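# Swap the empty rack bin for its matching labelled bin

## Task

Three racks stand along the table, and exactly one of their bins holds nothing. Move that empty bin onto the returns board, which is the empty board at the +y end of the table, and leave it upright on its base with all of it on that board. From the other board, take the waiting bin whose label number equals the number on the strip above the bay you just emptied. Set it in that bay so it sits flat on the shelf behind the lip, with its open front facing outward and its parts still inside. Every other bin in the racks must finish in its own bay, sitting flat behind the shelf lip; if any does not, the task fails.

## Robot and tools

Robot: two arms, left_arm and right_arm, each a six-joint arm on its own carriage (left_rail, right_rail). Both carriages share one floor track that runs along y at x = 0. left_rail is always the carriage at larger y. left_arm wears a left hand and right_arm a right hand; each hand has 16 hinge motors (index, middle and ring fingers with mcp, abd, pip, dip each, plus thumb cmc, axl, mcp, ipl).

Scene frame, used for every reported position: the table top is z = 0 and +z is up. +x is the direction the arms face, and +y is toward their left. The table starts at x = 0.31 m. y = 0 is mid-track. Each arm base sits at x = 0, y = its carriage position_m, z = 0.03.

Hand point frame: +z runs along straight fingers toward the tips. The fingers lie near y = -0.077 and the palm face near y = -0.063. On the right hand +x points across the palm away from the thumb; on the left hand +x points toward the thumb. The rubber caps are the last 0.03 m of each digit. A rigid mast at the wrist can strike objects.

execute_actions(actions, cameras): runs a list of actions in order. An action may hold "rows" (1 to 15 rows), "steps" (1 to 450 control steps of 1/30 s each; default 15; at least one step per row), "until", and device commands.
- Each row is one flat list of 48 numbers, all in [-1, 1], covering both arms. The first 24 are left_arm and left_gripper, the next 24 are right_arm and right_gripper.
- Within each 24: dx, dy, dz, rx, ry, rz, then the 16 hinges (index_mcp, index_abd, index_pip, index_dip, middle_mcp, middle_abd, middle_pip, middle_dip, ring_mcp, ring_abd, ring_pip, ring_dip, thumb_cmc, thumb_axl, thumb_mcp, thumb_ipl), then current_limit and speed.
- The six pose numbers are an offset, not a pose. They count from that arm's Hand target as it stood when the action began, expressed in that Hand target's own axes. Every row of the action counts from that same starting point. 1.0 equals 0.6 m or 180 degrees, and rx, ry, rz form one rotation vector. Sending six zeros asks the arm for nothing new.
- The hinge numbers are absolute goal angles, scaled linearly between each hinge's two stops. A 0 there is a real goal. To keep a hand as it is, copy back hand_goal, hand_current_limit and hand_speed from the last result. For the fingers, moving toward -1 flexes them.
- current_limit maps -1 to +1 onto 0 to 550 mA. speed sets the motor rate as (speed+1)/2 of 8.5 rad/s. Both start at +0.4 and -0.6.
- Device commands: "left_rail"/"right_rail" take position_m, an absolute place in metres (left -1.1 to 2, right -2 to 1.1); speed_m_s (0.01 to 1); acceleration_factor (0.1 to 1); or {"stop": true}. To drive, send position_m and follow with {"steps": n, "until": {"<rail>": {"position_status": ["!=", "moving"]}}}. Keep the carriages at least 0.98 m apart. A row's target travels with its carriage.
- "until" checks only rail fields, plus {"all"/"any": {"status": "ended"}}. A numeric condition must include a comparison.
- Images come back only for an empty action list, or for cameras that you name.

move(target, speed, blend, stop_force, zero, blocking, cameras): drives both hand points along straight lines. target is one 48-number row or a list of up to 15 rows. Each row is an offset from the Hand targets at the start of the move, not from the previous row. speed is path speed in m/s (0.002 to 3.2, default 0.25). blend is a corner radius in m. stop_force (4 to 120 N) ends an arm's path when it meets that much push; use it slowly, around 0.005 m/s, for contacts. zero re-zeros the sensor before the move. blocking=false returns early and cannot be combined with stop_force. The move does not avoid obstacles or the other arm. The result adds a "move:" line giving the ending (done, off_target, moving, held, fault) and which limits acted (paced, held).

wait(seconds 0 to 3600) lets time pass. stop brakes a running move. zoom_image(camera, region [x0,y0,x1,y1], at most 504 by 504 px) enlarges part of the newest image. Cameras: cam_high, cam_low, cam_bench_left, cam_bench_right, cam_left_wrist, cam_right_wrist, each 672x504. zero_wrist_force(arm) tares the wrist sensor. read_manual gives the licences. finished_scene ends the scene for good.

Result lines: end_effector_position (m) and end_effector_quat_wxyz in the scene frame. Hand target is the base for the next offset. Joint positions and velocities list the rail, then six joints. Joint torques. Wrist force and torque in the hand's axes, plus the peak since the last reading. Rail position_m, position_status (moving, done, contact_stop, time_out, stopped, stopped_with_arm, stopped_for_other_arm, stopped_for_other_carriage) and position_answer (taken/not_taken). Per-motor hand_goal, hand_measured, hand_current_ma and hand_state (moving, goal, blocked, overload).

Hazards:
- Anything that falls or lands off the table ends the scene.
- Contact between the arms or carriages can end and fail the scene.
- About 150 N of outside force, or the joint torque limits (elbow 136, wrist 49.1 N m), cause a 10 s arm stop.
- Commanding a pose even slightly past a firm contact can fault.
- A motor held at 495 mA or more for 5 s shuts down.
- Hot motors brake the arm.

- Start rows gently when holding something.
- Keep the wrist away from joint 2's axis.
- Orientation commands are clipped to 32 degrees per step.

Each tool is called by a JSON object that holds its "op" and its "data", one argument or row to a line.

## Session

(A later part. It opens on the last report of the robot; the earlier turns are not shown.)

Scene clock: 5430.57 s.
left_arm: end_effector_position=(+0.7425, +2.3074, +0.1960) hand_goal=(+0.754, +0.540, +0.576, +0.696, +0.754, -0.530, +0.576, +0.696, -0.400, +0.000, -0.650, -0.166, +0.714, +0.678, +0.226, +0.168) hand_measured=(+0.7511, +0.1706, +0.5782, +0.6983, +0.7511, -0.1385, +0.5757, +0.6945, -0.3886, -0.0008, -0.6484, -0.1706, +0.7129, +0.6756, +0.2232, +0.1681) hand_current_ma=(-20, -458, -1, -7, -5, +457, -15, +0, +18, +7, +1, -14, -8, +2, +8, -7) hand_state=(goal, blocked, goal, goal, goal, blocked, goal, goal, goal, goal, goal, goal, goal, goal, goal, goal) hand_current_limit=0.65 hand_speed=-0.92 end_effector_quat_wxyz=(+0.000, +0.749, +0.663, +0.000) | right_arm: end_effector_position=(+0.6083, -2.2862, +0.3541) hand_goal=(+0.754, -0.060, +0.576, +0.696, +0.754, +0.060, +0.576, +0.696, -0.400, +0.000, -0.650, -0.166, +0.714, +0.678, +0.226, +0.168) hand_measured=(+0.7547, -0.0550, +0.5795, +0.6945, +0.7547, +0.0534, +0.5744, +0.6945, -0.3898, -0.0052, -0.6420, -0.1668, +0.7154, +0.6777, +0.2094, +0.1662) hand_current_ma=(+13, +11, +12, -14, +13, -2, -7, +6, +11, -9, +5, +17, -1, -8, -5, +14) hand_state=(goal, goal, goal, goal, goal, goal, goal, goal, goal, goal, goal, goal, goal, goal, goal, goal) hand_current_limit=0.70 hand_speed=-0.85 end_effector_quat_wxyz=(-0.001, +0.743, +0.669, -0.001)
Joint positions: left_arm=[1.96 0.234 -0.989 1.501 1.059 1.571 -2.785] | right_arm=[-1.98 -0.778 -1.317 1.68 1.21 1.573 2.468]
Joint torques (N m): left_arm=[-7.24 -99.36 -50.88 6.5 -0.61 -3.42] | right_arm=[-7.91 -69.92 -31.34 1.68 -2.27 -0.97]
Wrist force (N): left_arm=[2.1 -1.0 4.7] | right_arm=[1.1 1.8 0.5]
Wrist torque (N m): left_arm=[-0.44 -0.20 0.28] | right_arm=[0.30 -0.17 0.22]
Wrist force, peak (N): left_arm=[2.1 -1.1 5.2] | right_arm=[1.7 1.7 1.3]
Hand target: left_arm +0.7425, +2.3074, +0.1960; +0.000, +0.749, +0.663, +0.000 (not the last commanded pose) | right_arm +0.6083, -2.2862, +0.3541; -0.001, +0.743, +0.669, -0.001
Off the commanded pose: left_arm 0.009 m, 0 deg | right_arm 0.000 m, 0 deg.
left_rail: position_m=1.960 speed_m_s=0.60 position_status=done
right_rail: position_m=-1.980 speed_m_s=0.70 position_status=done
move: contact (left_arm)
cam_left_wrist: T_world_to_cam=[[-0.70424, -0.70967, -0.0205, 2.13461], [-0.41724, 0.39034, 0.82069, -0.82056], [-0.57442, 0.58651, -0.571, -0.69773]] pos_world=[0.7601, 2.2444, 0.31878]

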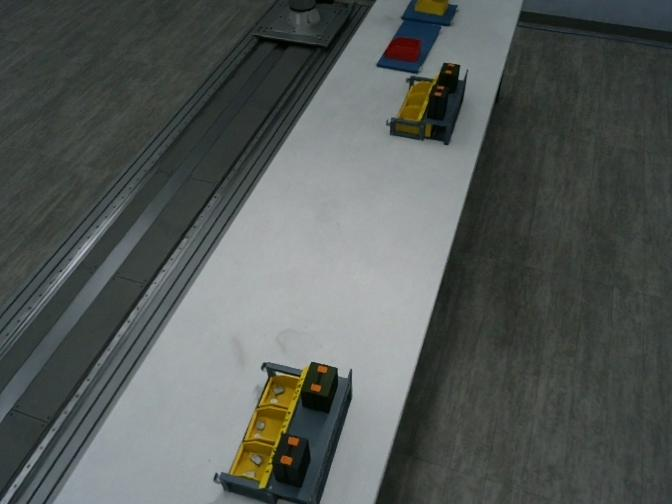

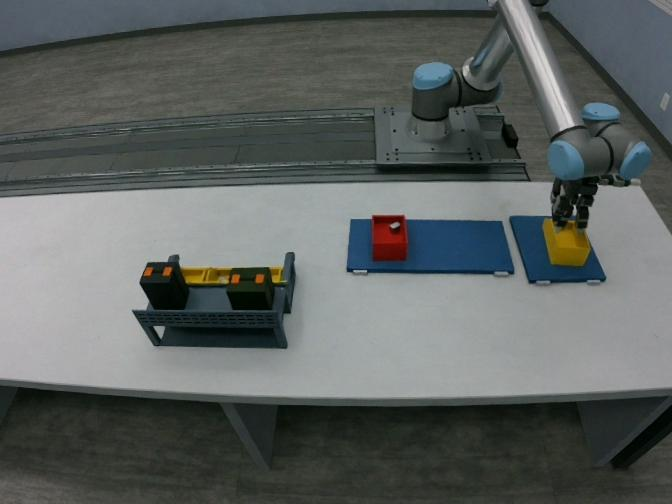

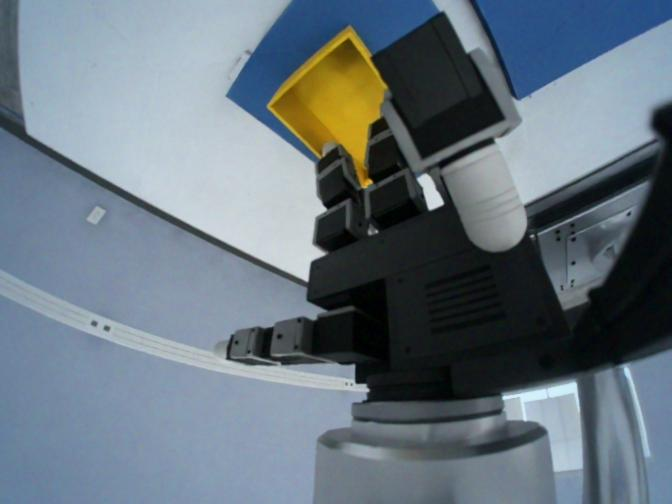

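{"op": "move", "data": {
  "target": [0,0,0.012,0,0,0,0.754,0.54,0.576,0.696,0.754,-0.53,0.576,0.696,-0.40,0,-0.65,-0.1655,0.714,0.678,0.226,0.168,0.65,-0.92,0,0,0,0,0,0,0.754,-0.06,0.576,0.696,0.754,0.06,0.576,0.696,-0.40,0,-0.65,-0.1655,0.714,0.678,0.226,0.168,0.7,-0.85],
  "speed": 0.005,
  "stop_force": 7,
  "cameras": ["cam_low","cam_bench_left"]
}}

{"op": "zoom_image", "data": {
  "camera": "cam_bench_left",
  "region": [470, 140, 630, 300]
}}

Scene clock: 5442.33 s.
left_arm: end_effector_position=(+0.7425, +2.3074, +0.1888) hand_goal=(+0.754, +0.540, +0.576, +0.696, +0.754, -0.530, +0.576, +0.696, -0.400, +0.000, -0.650, -0.166, +0.714, +0.678, +0.226, +0.168) hand_measured=(+0.7511, +0.1721, +0.5757, +0.6996, +0.7498, -0.1400, +0.5731, +0.6983, -0.3886, -0.0008, -0.6484, -0.1706, +0.7129, +0.6756, +0.2242, +0.1681) hand_current_ma=(-4, -463, +1, +2, -16, +458, -14, -4, +10, +6, +2, -7, -10, +0, -3, -11) hand_state=(goal, blocked, goal, goal, goal, blocked, goal, goal, goal, goal, goal, goal, goal, goal, goal, goal) hand_current_limit=0.65 hand_speed=-0.92 end_effector_quat_wxyz=(+0.000, +0.749, +0.663, +0.000) | right_arm: end_effector_position=(+0.6083, -2.2862, +0.3541) hand_goal=(+0.754, -0.060, +0.576, +0.696, +0.754, +0.060, +0.576, +0.696, -0.400, +0.000, -0.650, -0.166, +0.714, +0.678, +0.226, +0.168) hand_measured=(+0.7547, -0.0550, +0.5782, +0.6958, +0.7559, +0.0534, +0.5731, +0.6945, -0.3898, -0.0052, -0.6420, -0.1668, +0.7154, +0.6777, +0.2094, +0.1662) hand_current_ma=(+9, +11, +11, -9, +13, +2, -13, -3, +8, -13, +3, +4, +3, -11, -10, +12) hand_state=(goal, goal, goal, goal, goal, goal, goal, goal, goal, goal, goal, goal, goal, goal, goal, goal) hand_current_limit=0.70 hand_speed=-0.85 end_effector_quat_wxyz=(-0.001, +0.743, +0.669, -0.001)
Joint positions: left_arm=[1.96 0.234 -0.983 1.505 1.048 1.571 -2.785] | right_arm=[-1.98 -0.778 -1.317 1.68 1.21 1.573 2.468]
Joint torques (N m): left_arm=[-5.54 -71.62 -18.84 0.69 -0.53 -3.52] | right_arm=[-7.64 -70.06 -31.69 1.98 -2.18 -0.82]
Wrist force (N): left_arm=[2.4 -0.7 -2.1] | right_arm=[1.0 1.6 0.7]
Wrist torque (N m): left_arm=[0.12 -0.18 0.29] | right_arm=[0.25 -0.16 0.21]
Wrist force, peak (N): left_arm=[2.3 -1.2 5.0] | right_arm=[1.1 2.4 0.9]
Hand target: left_arm +0.7425, +2.3074, +0.1888; +0.000, +0.749, +0.663, +0.000 | right_arm +0.6083, -2.2862, +0.3541; -0.001, +0.743, +0.669, -0.001
Off the commanded pose: left_arm 0.000 m, 0 deg | right_arm 0.000 m, 0 deg.
left_rail: position_m=1.960 speed_m_s=0.60 position_status=done
right_rail: position_m=-1.980 speed_m_s=0.70 position_status=done
move: done

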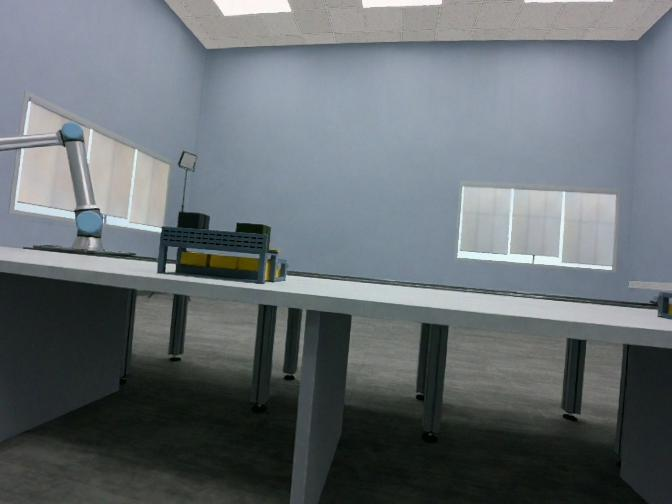

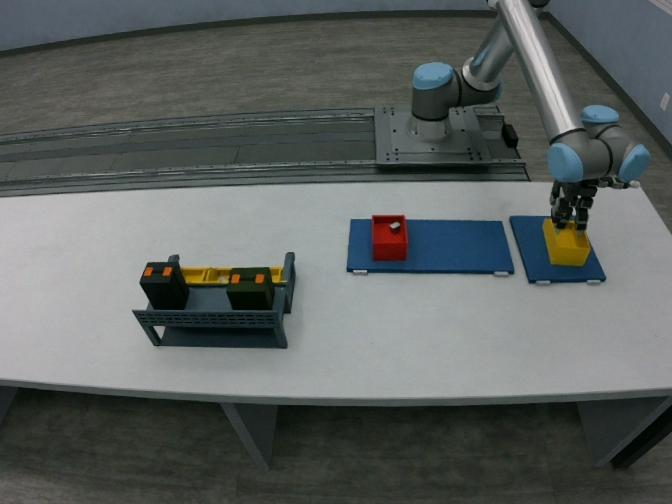

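Scaled by 3.150.

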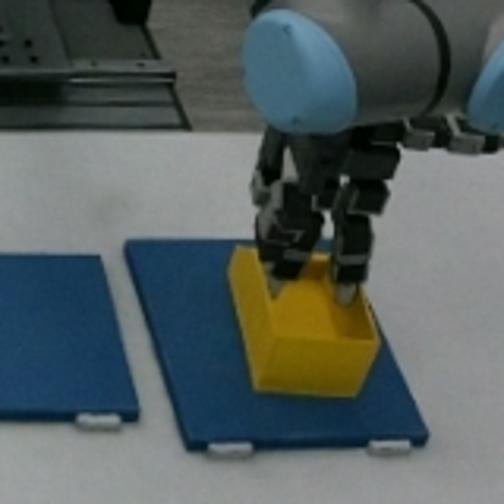

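{"op": "execute_actions", "data": {
  "actions": [
    {"rows":[[0,0,0,0,0,0,0.754,0.16,0.576,0.696,0.754,-0.14,0.576,0.696,-0.40,0,-0.65,-0.1655,0.714,0.678,0.226,0.168,0.65,-0.92,0,0,0,0,0,0,0.754,-0.06,0.576,0.696,0.754,0.06,0.576,0.696,-0.40,0,-0.65,-0.1655,0.714,0.678,0.226,0.168,0.7,-0.85]],"steps":30},
    {"rows":[[0,0,0,0,0,0,0.754,-0.06,0.576,0.696,0.754,0.06,0.576,0.696,-0.40,0,-0.65,-0.1655,0.714,0.678,0.226,0.168,0.65,-0.9,0,0,0,0,0,0,0.754,-0.06,0.576,0.696,0.754,0.06,0.576,0.696,-0.40,0,-0.65,-0.1655,0.714,0.678,0.226,0.168,0.7,-0.85]],"steps":45}
  ],
  "cameras": ["cam_left_wrist","cam_bench_left"]
}}

{"op": "zoom_image", "data": {
  "camera": "cam_bench_left",
  "region": [470, 140, 630, 300]
}}

Scene clock: 5466.70 s.
left_arm: end_effector_position=(+0.7425, +2.3074, +0.1888) hand_goal=(+0.754, -0.060, +0.576, +0.696, +0.754, +0.060, +0.576, +0.696, -0.400, +0.000, -0.650, -0.166, +0.714, +0.678, +0.226, +0.168) hand_measured=(+0.7511, -0.0565, +0.5718, +0.6996, +0.7511, +0.0549, +0.5731, +0.6983, -0.3874, -0.0023, -0.6484, -0.1693, +0.7129, +0.6756, +0.2242, +0.1672) hand_current_ma=(-10, +3, -12, +5, -15, +7, -18, +6, +17, +3, +1, -13, -5, +3, -5, -2) hand_state=(goal, goal, goal, goal, goal, goal, goal, goal, goal, goal, goal, goal, goal, goal, goal, goal) hand_current_limit=0.65 hand_speed=-0.90 end_effector_quat_wxyz=(+0.000, +0.749, +0.663, +0.000) | right_arm: end_effector_position=(+0.6083, -2.2862, +0.3541) hand_goal=(+0.754, -0.060, +0.576, +0.696, +0.754, +0.060, +0.576, +0.696, -0.400, +0.000, -0.650, -0.166, +0.714, +0.678, +0.226, +0.168) hand_measured=(+0.7547, -0.0550, +0.5795, +0.6958, +0.7547, +0.0549, +0.5744, +0.6945, -0.3898, -0.0037, -0.6420, -0.1668, +0.7167, +0.6767, +0.2094, +0.1662) hand_current_ma=(+9, +9, +12, -13, +15, -9, -2, -1, +17, -16, +10, +7, +11, -10, -10, +3) hand_state=(goal, goal, goal, goal, goal, goal, goal, goal, goal, goal, goal, goal, goal, goal, goal, goal) hand_current_limit=0.70 hand_speed=-0.85 end_effector_quat_wxyz=(-0.001, +0.743, +0.669, -0.001)
Joint positions: left_arm=[1.96 0.234 -0.983 1.505 1.048 1.571 -2.785] | right_arm=[-1.98 -0.778 -1.317 1.68 1.21 1.573 2.468]
Joint torques (N m): left_arm=[-7.75 -95.52 -34.54 5.15 -0.57 -3.38] | right_arm=[-7.78 -70.16 -32.14 1.83 -2.16 -0.8]
Wrist force (N): left_arm=[2.1 -0.9 3.2] | right_arm=[1.2 1.5 0.8]
Wrist torque (N m): left_arm=[-0.33 -0.20 0.27] | right_arm=[0.24 -0.19 0.21]
Wrist force, peak (N): left_arm=[2.1 -1.0 3.8] | right_arm=[1.6 2.0 0.9]
Hand target: left_arm +0.7425, +2.3074, +0.1888; +0.000, +0.749, +0.663, +0.000 | right_arm +0.6083, -2.2862, +0.3541; -0.001, +0.743, +0.669, -0.001
Off the commanded pose: left_arm 0.000 m, 0 deg | right_arm 0.000 m, 0 deg.
left_rail: position_m=1.960 speed_m_s=0.60 position_status=done
right_rail: position_m=-1.980 speed_m_s=0.70 position_status=done
cam_left_wrist: T_world_to_cam=[[-0.70427, -0.70964, -0.02044, 2.13441], [-0.41719, 0.39039, 0.8207, -0.8148], [-0.57442, 0.58651, -0.571, -0.70184]] pos_world=[0.7601, 2.2444, 0.31158]
Images, in order (width x height): cam_bench_left 672x504, cam_left_wrist 672x504.

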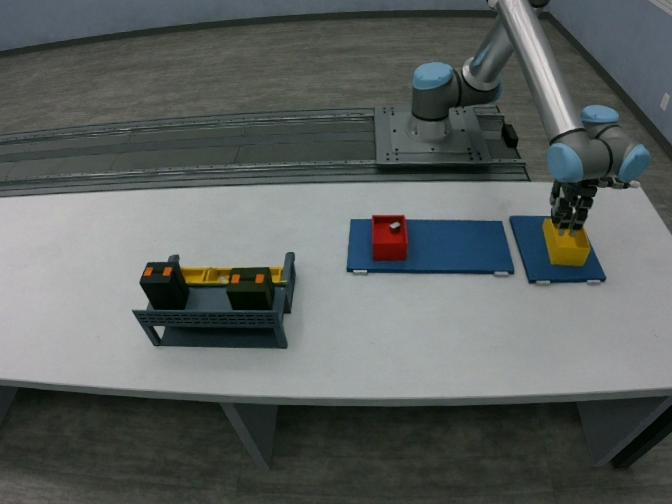

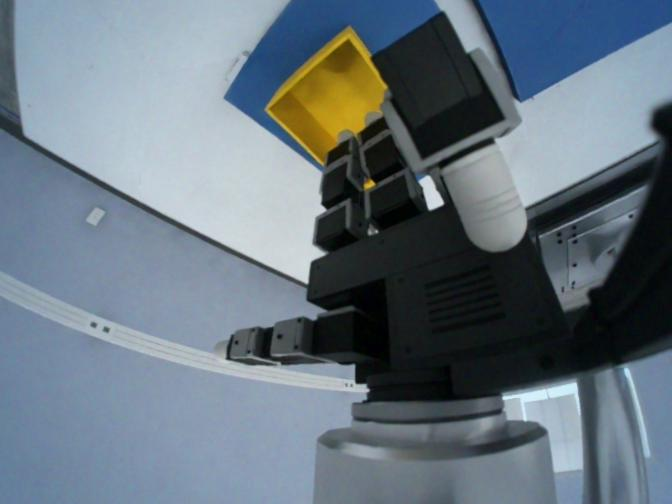

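Scaled by 3.150.

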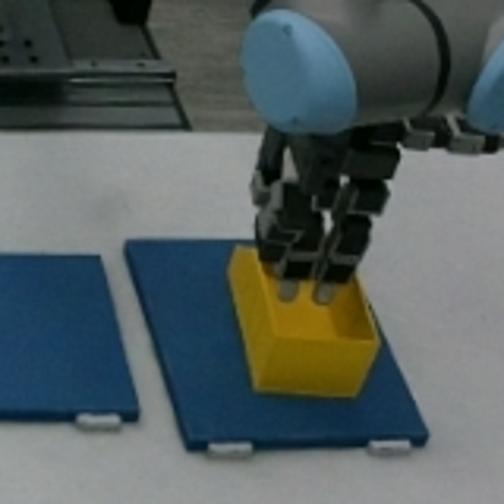

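Released. Lift straight up.

{"op": "move", "data": {
  "target": [
    [0,0,-0.17,0,0,0,0.754,-0.06,0.576,0.696,0.754,0.06,0.576,0.696,-0.40,0,-0.65,-0.1655,0.714,0.678,0.226,0.168,0.65,-0.9,0,0,0,0,0,0,0.754,-0.06,0.576,0.696,0.754,0.06,0.576,0.696,-0.40,0,-0.65,-0.1655,0.714,0.678,0.226,0.168,0.7,-0.85],
    [0,-0.3,-0.35,0,0,0,0.754,-0.06,0.576,0.696,0.754,0.06,0.576,0.696,-0.40,0,-0.65,-0.1655,0.714,0.678,0.226,0.168,0.65,-0.9,0,0,0,0,0,0,0.754,-0.06,0.576,0.696,0.754,0.06,0.576,0.696,-0.40,0,-0.65,-0.1655,0.714,0.678,0.226,0.168,0.7,-0.85]
  ],
  "speed": 0.08,
  "blend": 0.02,
  "cameras": ["all"]
}}

{"op": "zoom_image", "data": {
  "camera": "cam_bench_left",
  "region": [470, 140, 630, 300]
}}

{"op": "zoom_image", "data": {
  "camera": "cam_bench_left",
  "region": [120, 230, 310, 360]
}}

{"op": "zoom_image", "data": {
  "camera": "cam_bench_right",
  "region": [168, 120, 504, 372]
}}

{"op": "zoom_image", "data": {
  "camera": "cam_high",
  "region": [200, 350, 370, 504]
}}

{"op": "zoom_image", "data": {
  "camera": "cam_high",
  "region": [360, 0, 490, 150]
}}

Scene clock: 5484.57 s.
left_arm: end_effector_position=(+0.5639, +2.3295, +0.3987) hand_goal=(+0.754, -0.060, +0.576, +0.696, +0.754, +0.060, +0.576, +0.696, -0.400, +0.000, -0.650, -0.166, +0.714, +0.678, +0.226, +0.168) hand_measured=(+0.7498, -0.0565, +0.5731, +0.6996, +0.7511, +0.0549, +0.5731, +0.6996, -0.3874, -0.0023, -0.6484, -0.1706, +0.7142, +0.6756, +0.2242, +0.1681) hand_current_ma=(-20, -9, -3, +1, -7, +13, -13, -5, +24, +8, -1, -13, -12, +3, -3, -5) hand_state=(goal, goal, goal, goal, goal, goal, goal, goal, goal, goal, goal, goal, goal, goal, goal, goal) hand_current_limit=0.65 hand_speed=-0.90 end_effector_quat_wxyz=(+0.000, +0.749, +0.663, +0.000) | right_arm: end_effector_position=(+0.6083, -2.2862, +0.3541) hand_goal=(+0.754, -0.060, +0.576, +0.696, +0.754, +0.060, +0.576, +0.696, -0.400, +0.000, -0.650, -0.166, +0.714, +0.678, +0.226, +0.168) hand_measured=(+0.7547, -0.0550, +0.5782, +0.6958, +0.7547, +0.0549, +0.5744, +0.6945, -0.3898, -0.0052, -0.6420, -0.1668, +0.7154, +0.6767, +0.2094, +0.1672) hand_current_ma=(+5, +5, +0, -6, +6, -11, -2, +4, +13, -14, +10, +6, +0, -8, -10, +5) hand_state=(goal, goal, goal, goal, goal, goal, goal, goal, goal, goal, goal, goal, goal, goal, goal, goal) hand_current_limit=0.70 hand_speed=-0.85 end_effector_quat_wxyz=(-0.001, +0.743, +0.669, -0.001)
Joint positions: left_arm=[1.96 0.347 -1.338 1.624 1.284 1.571 -2.673] | right_arm=[-1.98 -0.778 -1.317 1.68 1.21 1.573 2.468]
Joint torques (N m): left_arm=[15.7 -70.4 -26.33 6.8 -1.68 3.18] | right_arm=[-8.75 -70.39 -30.98 2.04 -1.95 -0.7]
Wrist force (N): left_arm=[2.1 -1.1 3.5] | right_arm=[1.4 1.4 1.0]
Wrist torque (N m): left_arm=[-0.37 -0.19 0.03] | right_arm=[0.21 -0.22 0.23]
Wrist force, peak (N): left_arm=[2.3 -0.6 4.3] | right_arm=[1.5 2.3 1.0]
Hand target: left_arm +0.5638, +2.3295, +0.3988; +0.000, +0.749, +0.663, +0.000 | right_arm +0.6083, -2.2862, +0.3541; -0.001, +0.743, +0.669, -0.001
Off the commanded pose: left_arm 0.000 m, 0 deg | right_arm 0.000 m, 0 deg.
left_rail: position_m=1.960 speed_m_s=0.60 position_status=done
right_rail: position_m=-1.980 speed_m_s=0.70 position_status=done
move: done
cam_left_wrist: T_world_to_cam=[[-0.70427, -0.70964, -0.02044, 2.02853], [-0.41719, 0.39039, 0.8207, -1.07017], [-0.57442, 0.58651, -0.571, -0.69748]] pos_world=[0.5815, 2.2664, 0.52148]
cam_right_wrist: T_world_to_cam=[[0.51865, -0.85495, 0.00791, -2.23958], [-0.50373, -0.29808, 0.81081, -0.73417], [-0.69084, -0.42451, -0.58526, -0.2214]] pos_world=[0.63878, -2.22755, 0.48342]

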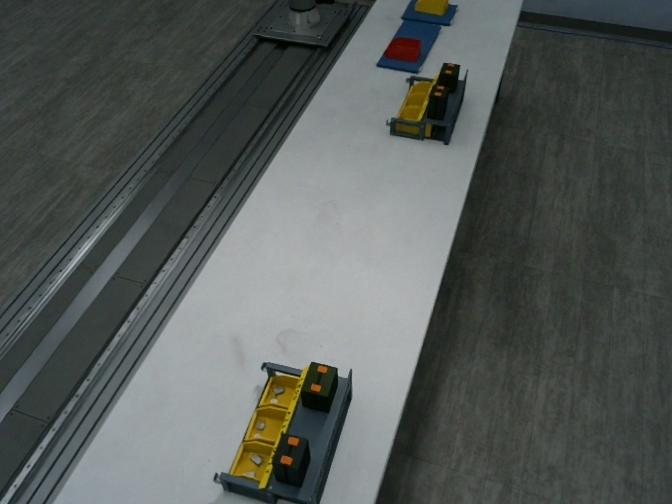

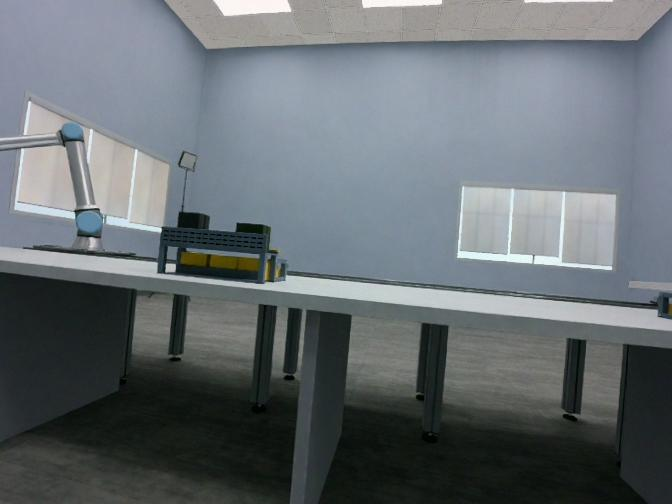

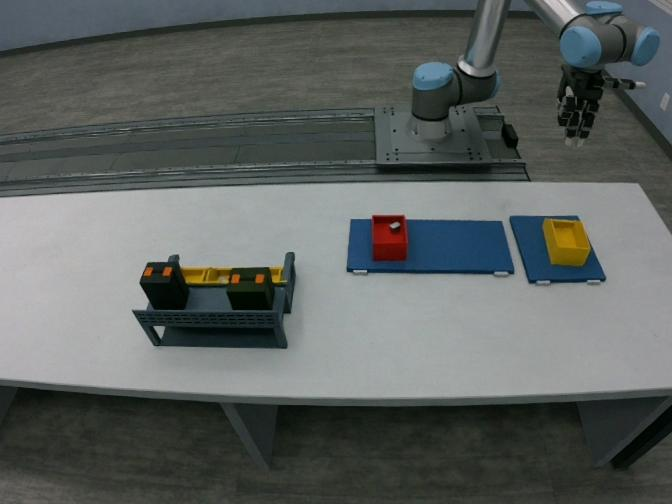

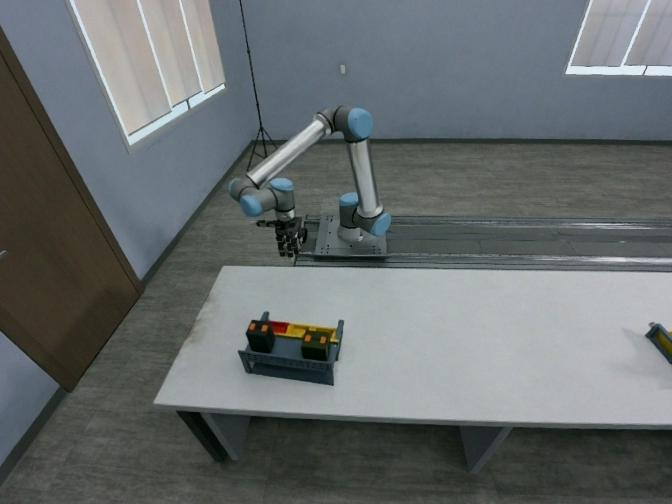

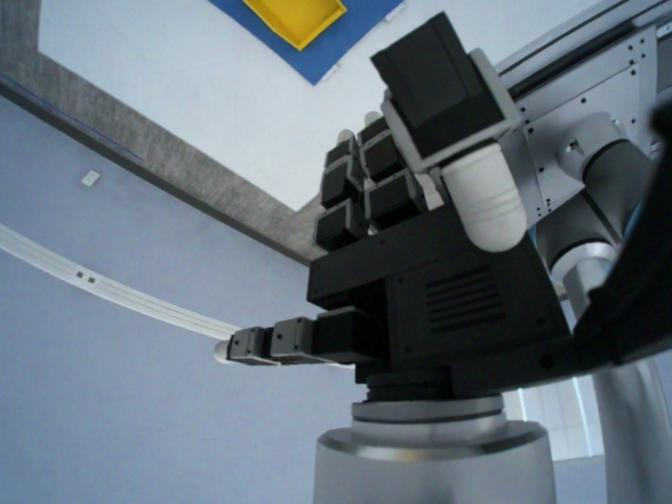

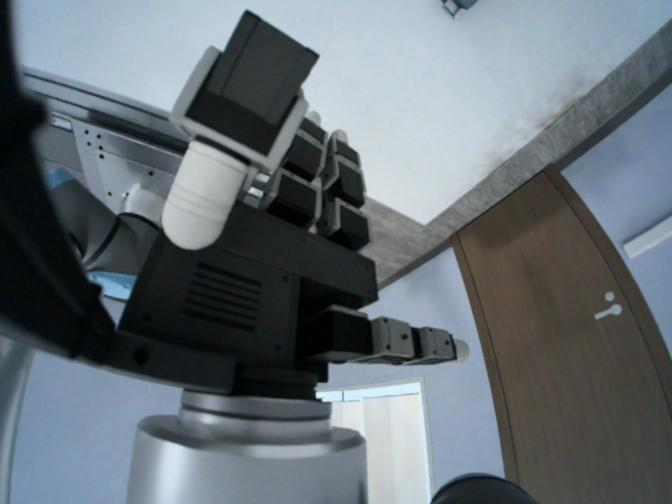

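Scaled by 3.150.

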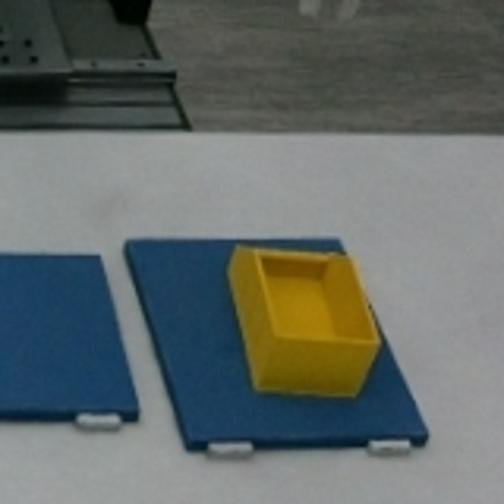

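Scaled by 2.653.

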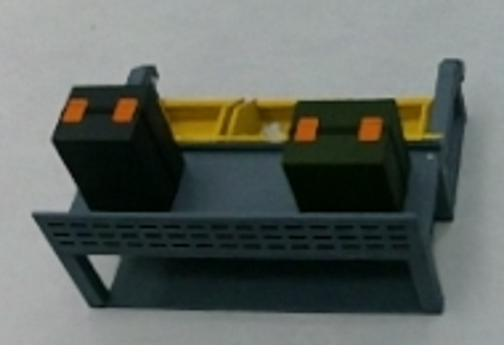

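Scaled by 1.500.

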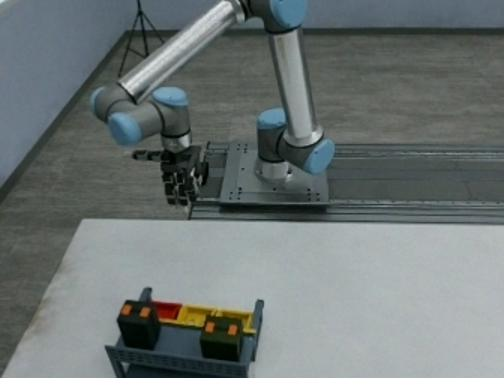

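Scaled by 2.965.

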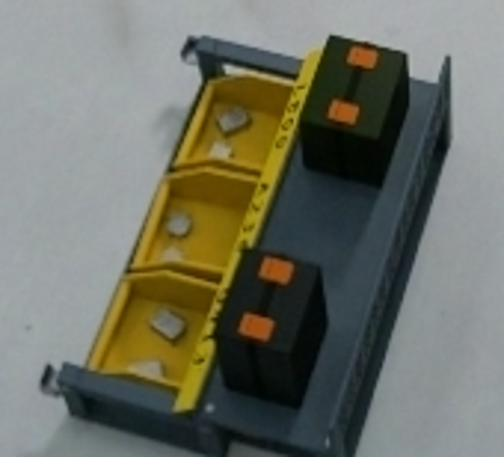

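Scaled by 3.360.

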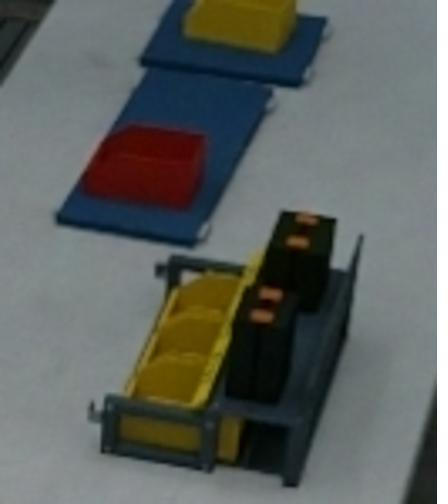

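{"op": "zoom_image", "data": {
  "camera": "cam_bench_right",
  "region": [225, 300, 365, 400]
}}

{"op": "zoom_image", "data": {
  "camera": "cam_high",
  "region": [395, 0, 465, 30]
}}

Scaled by 3.600.

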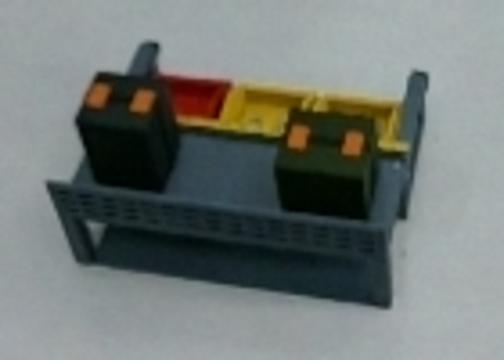

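Scaled by 7.200.

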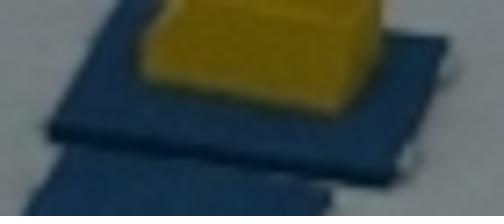

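{"op": "finished_scene", "data": {

}}

The scene is finished: the task was done.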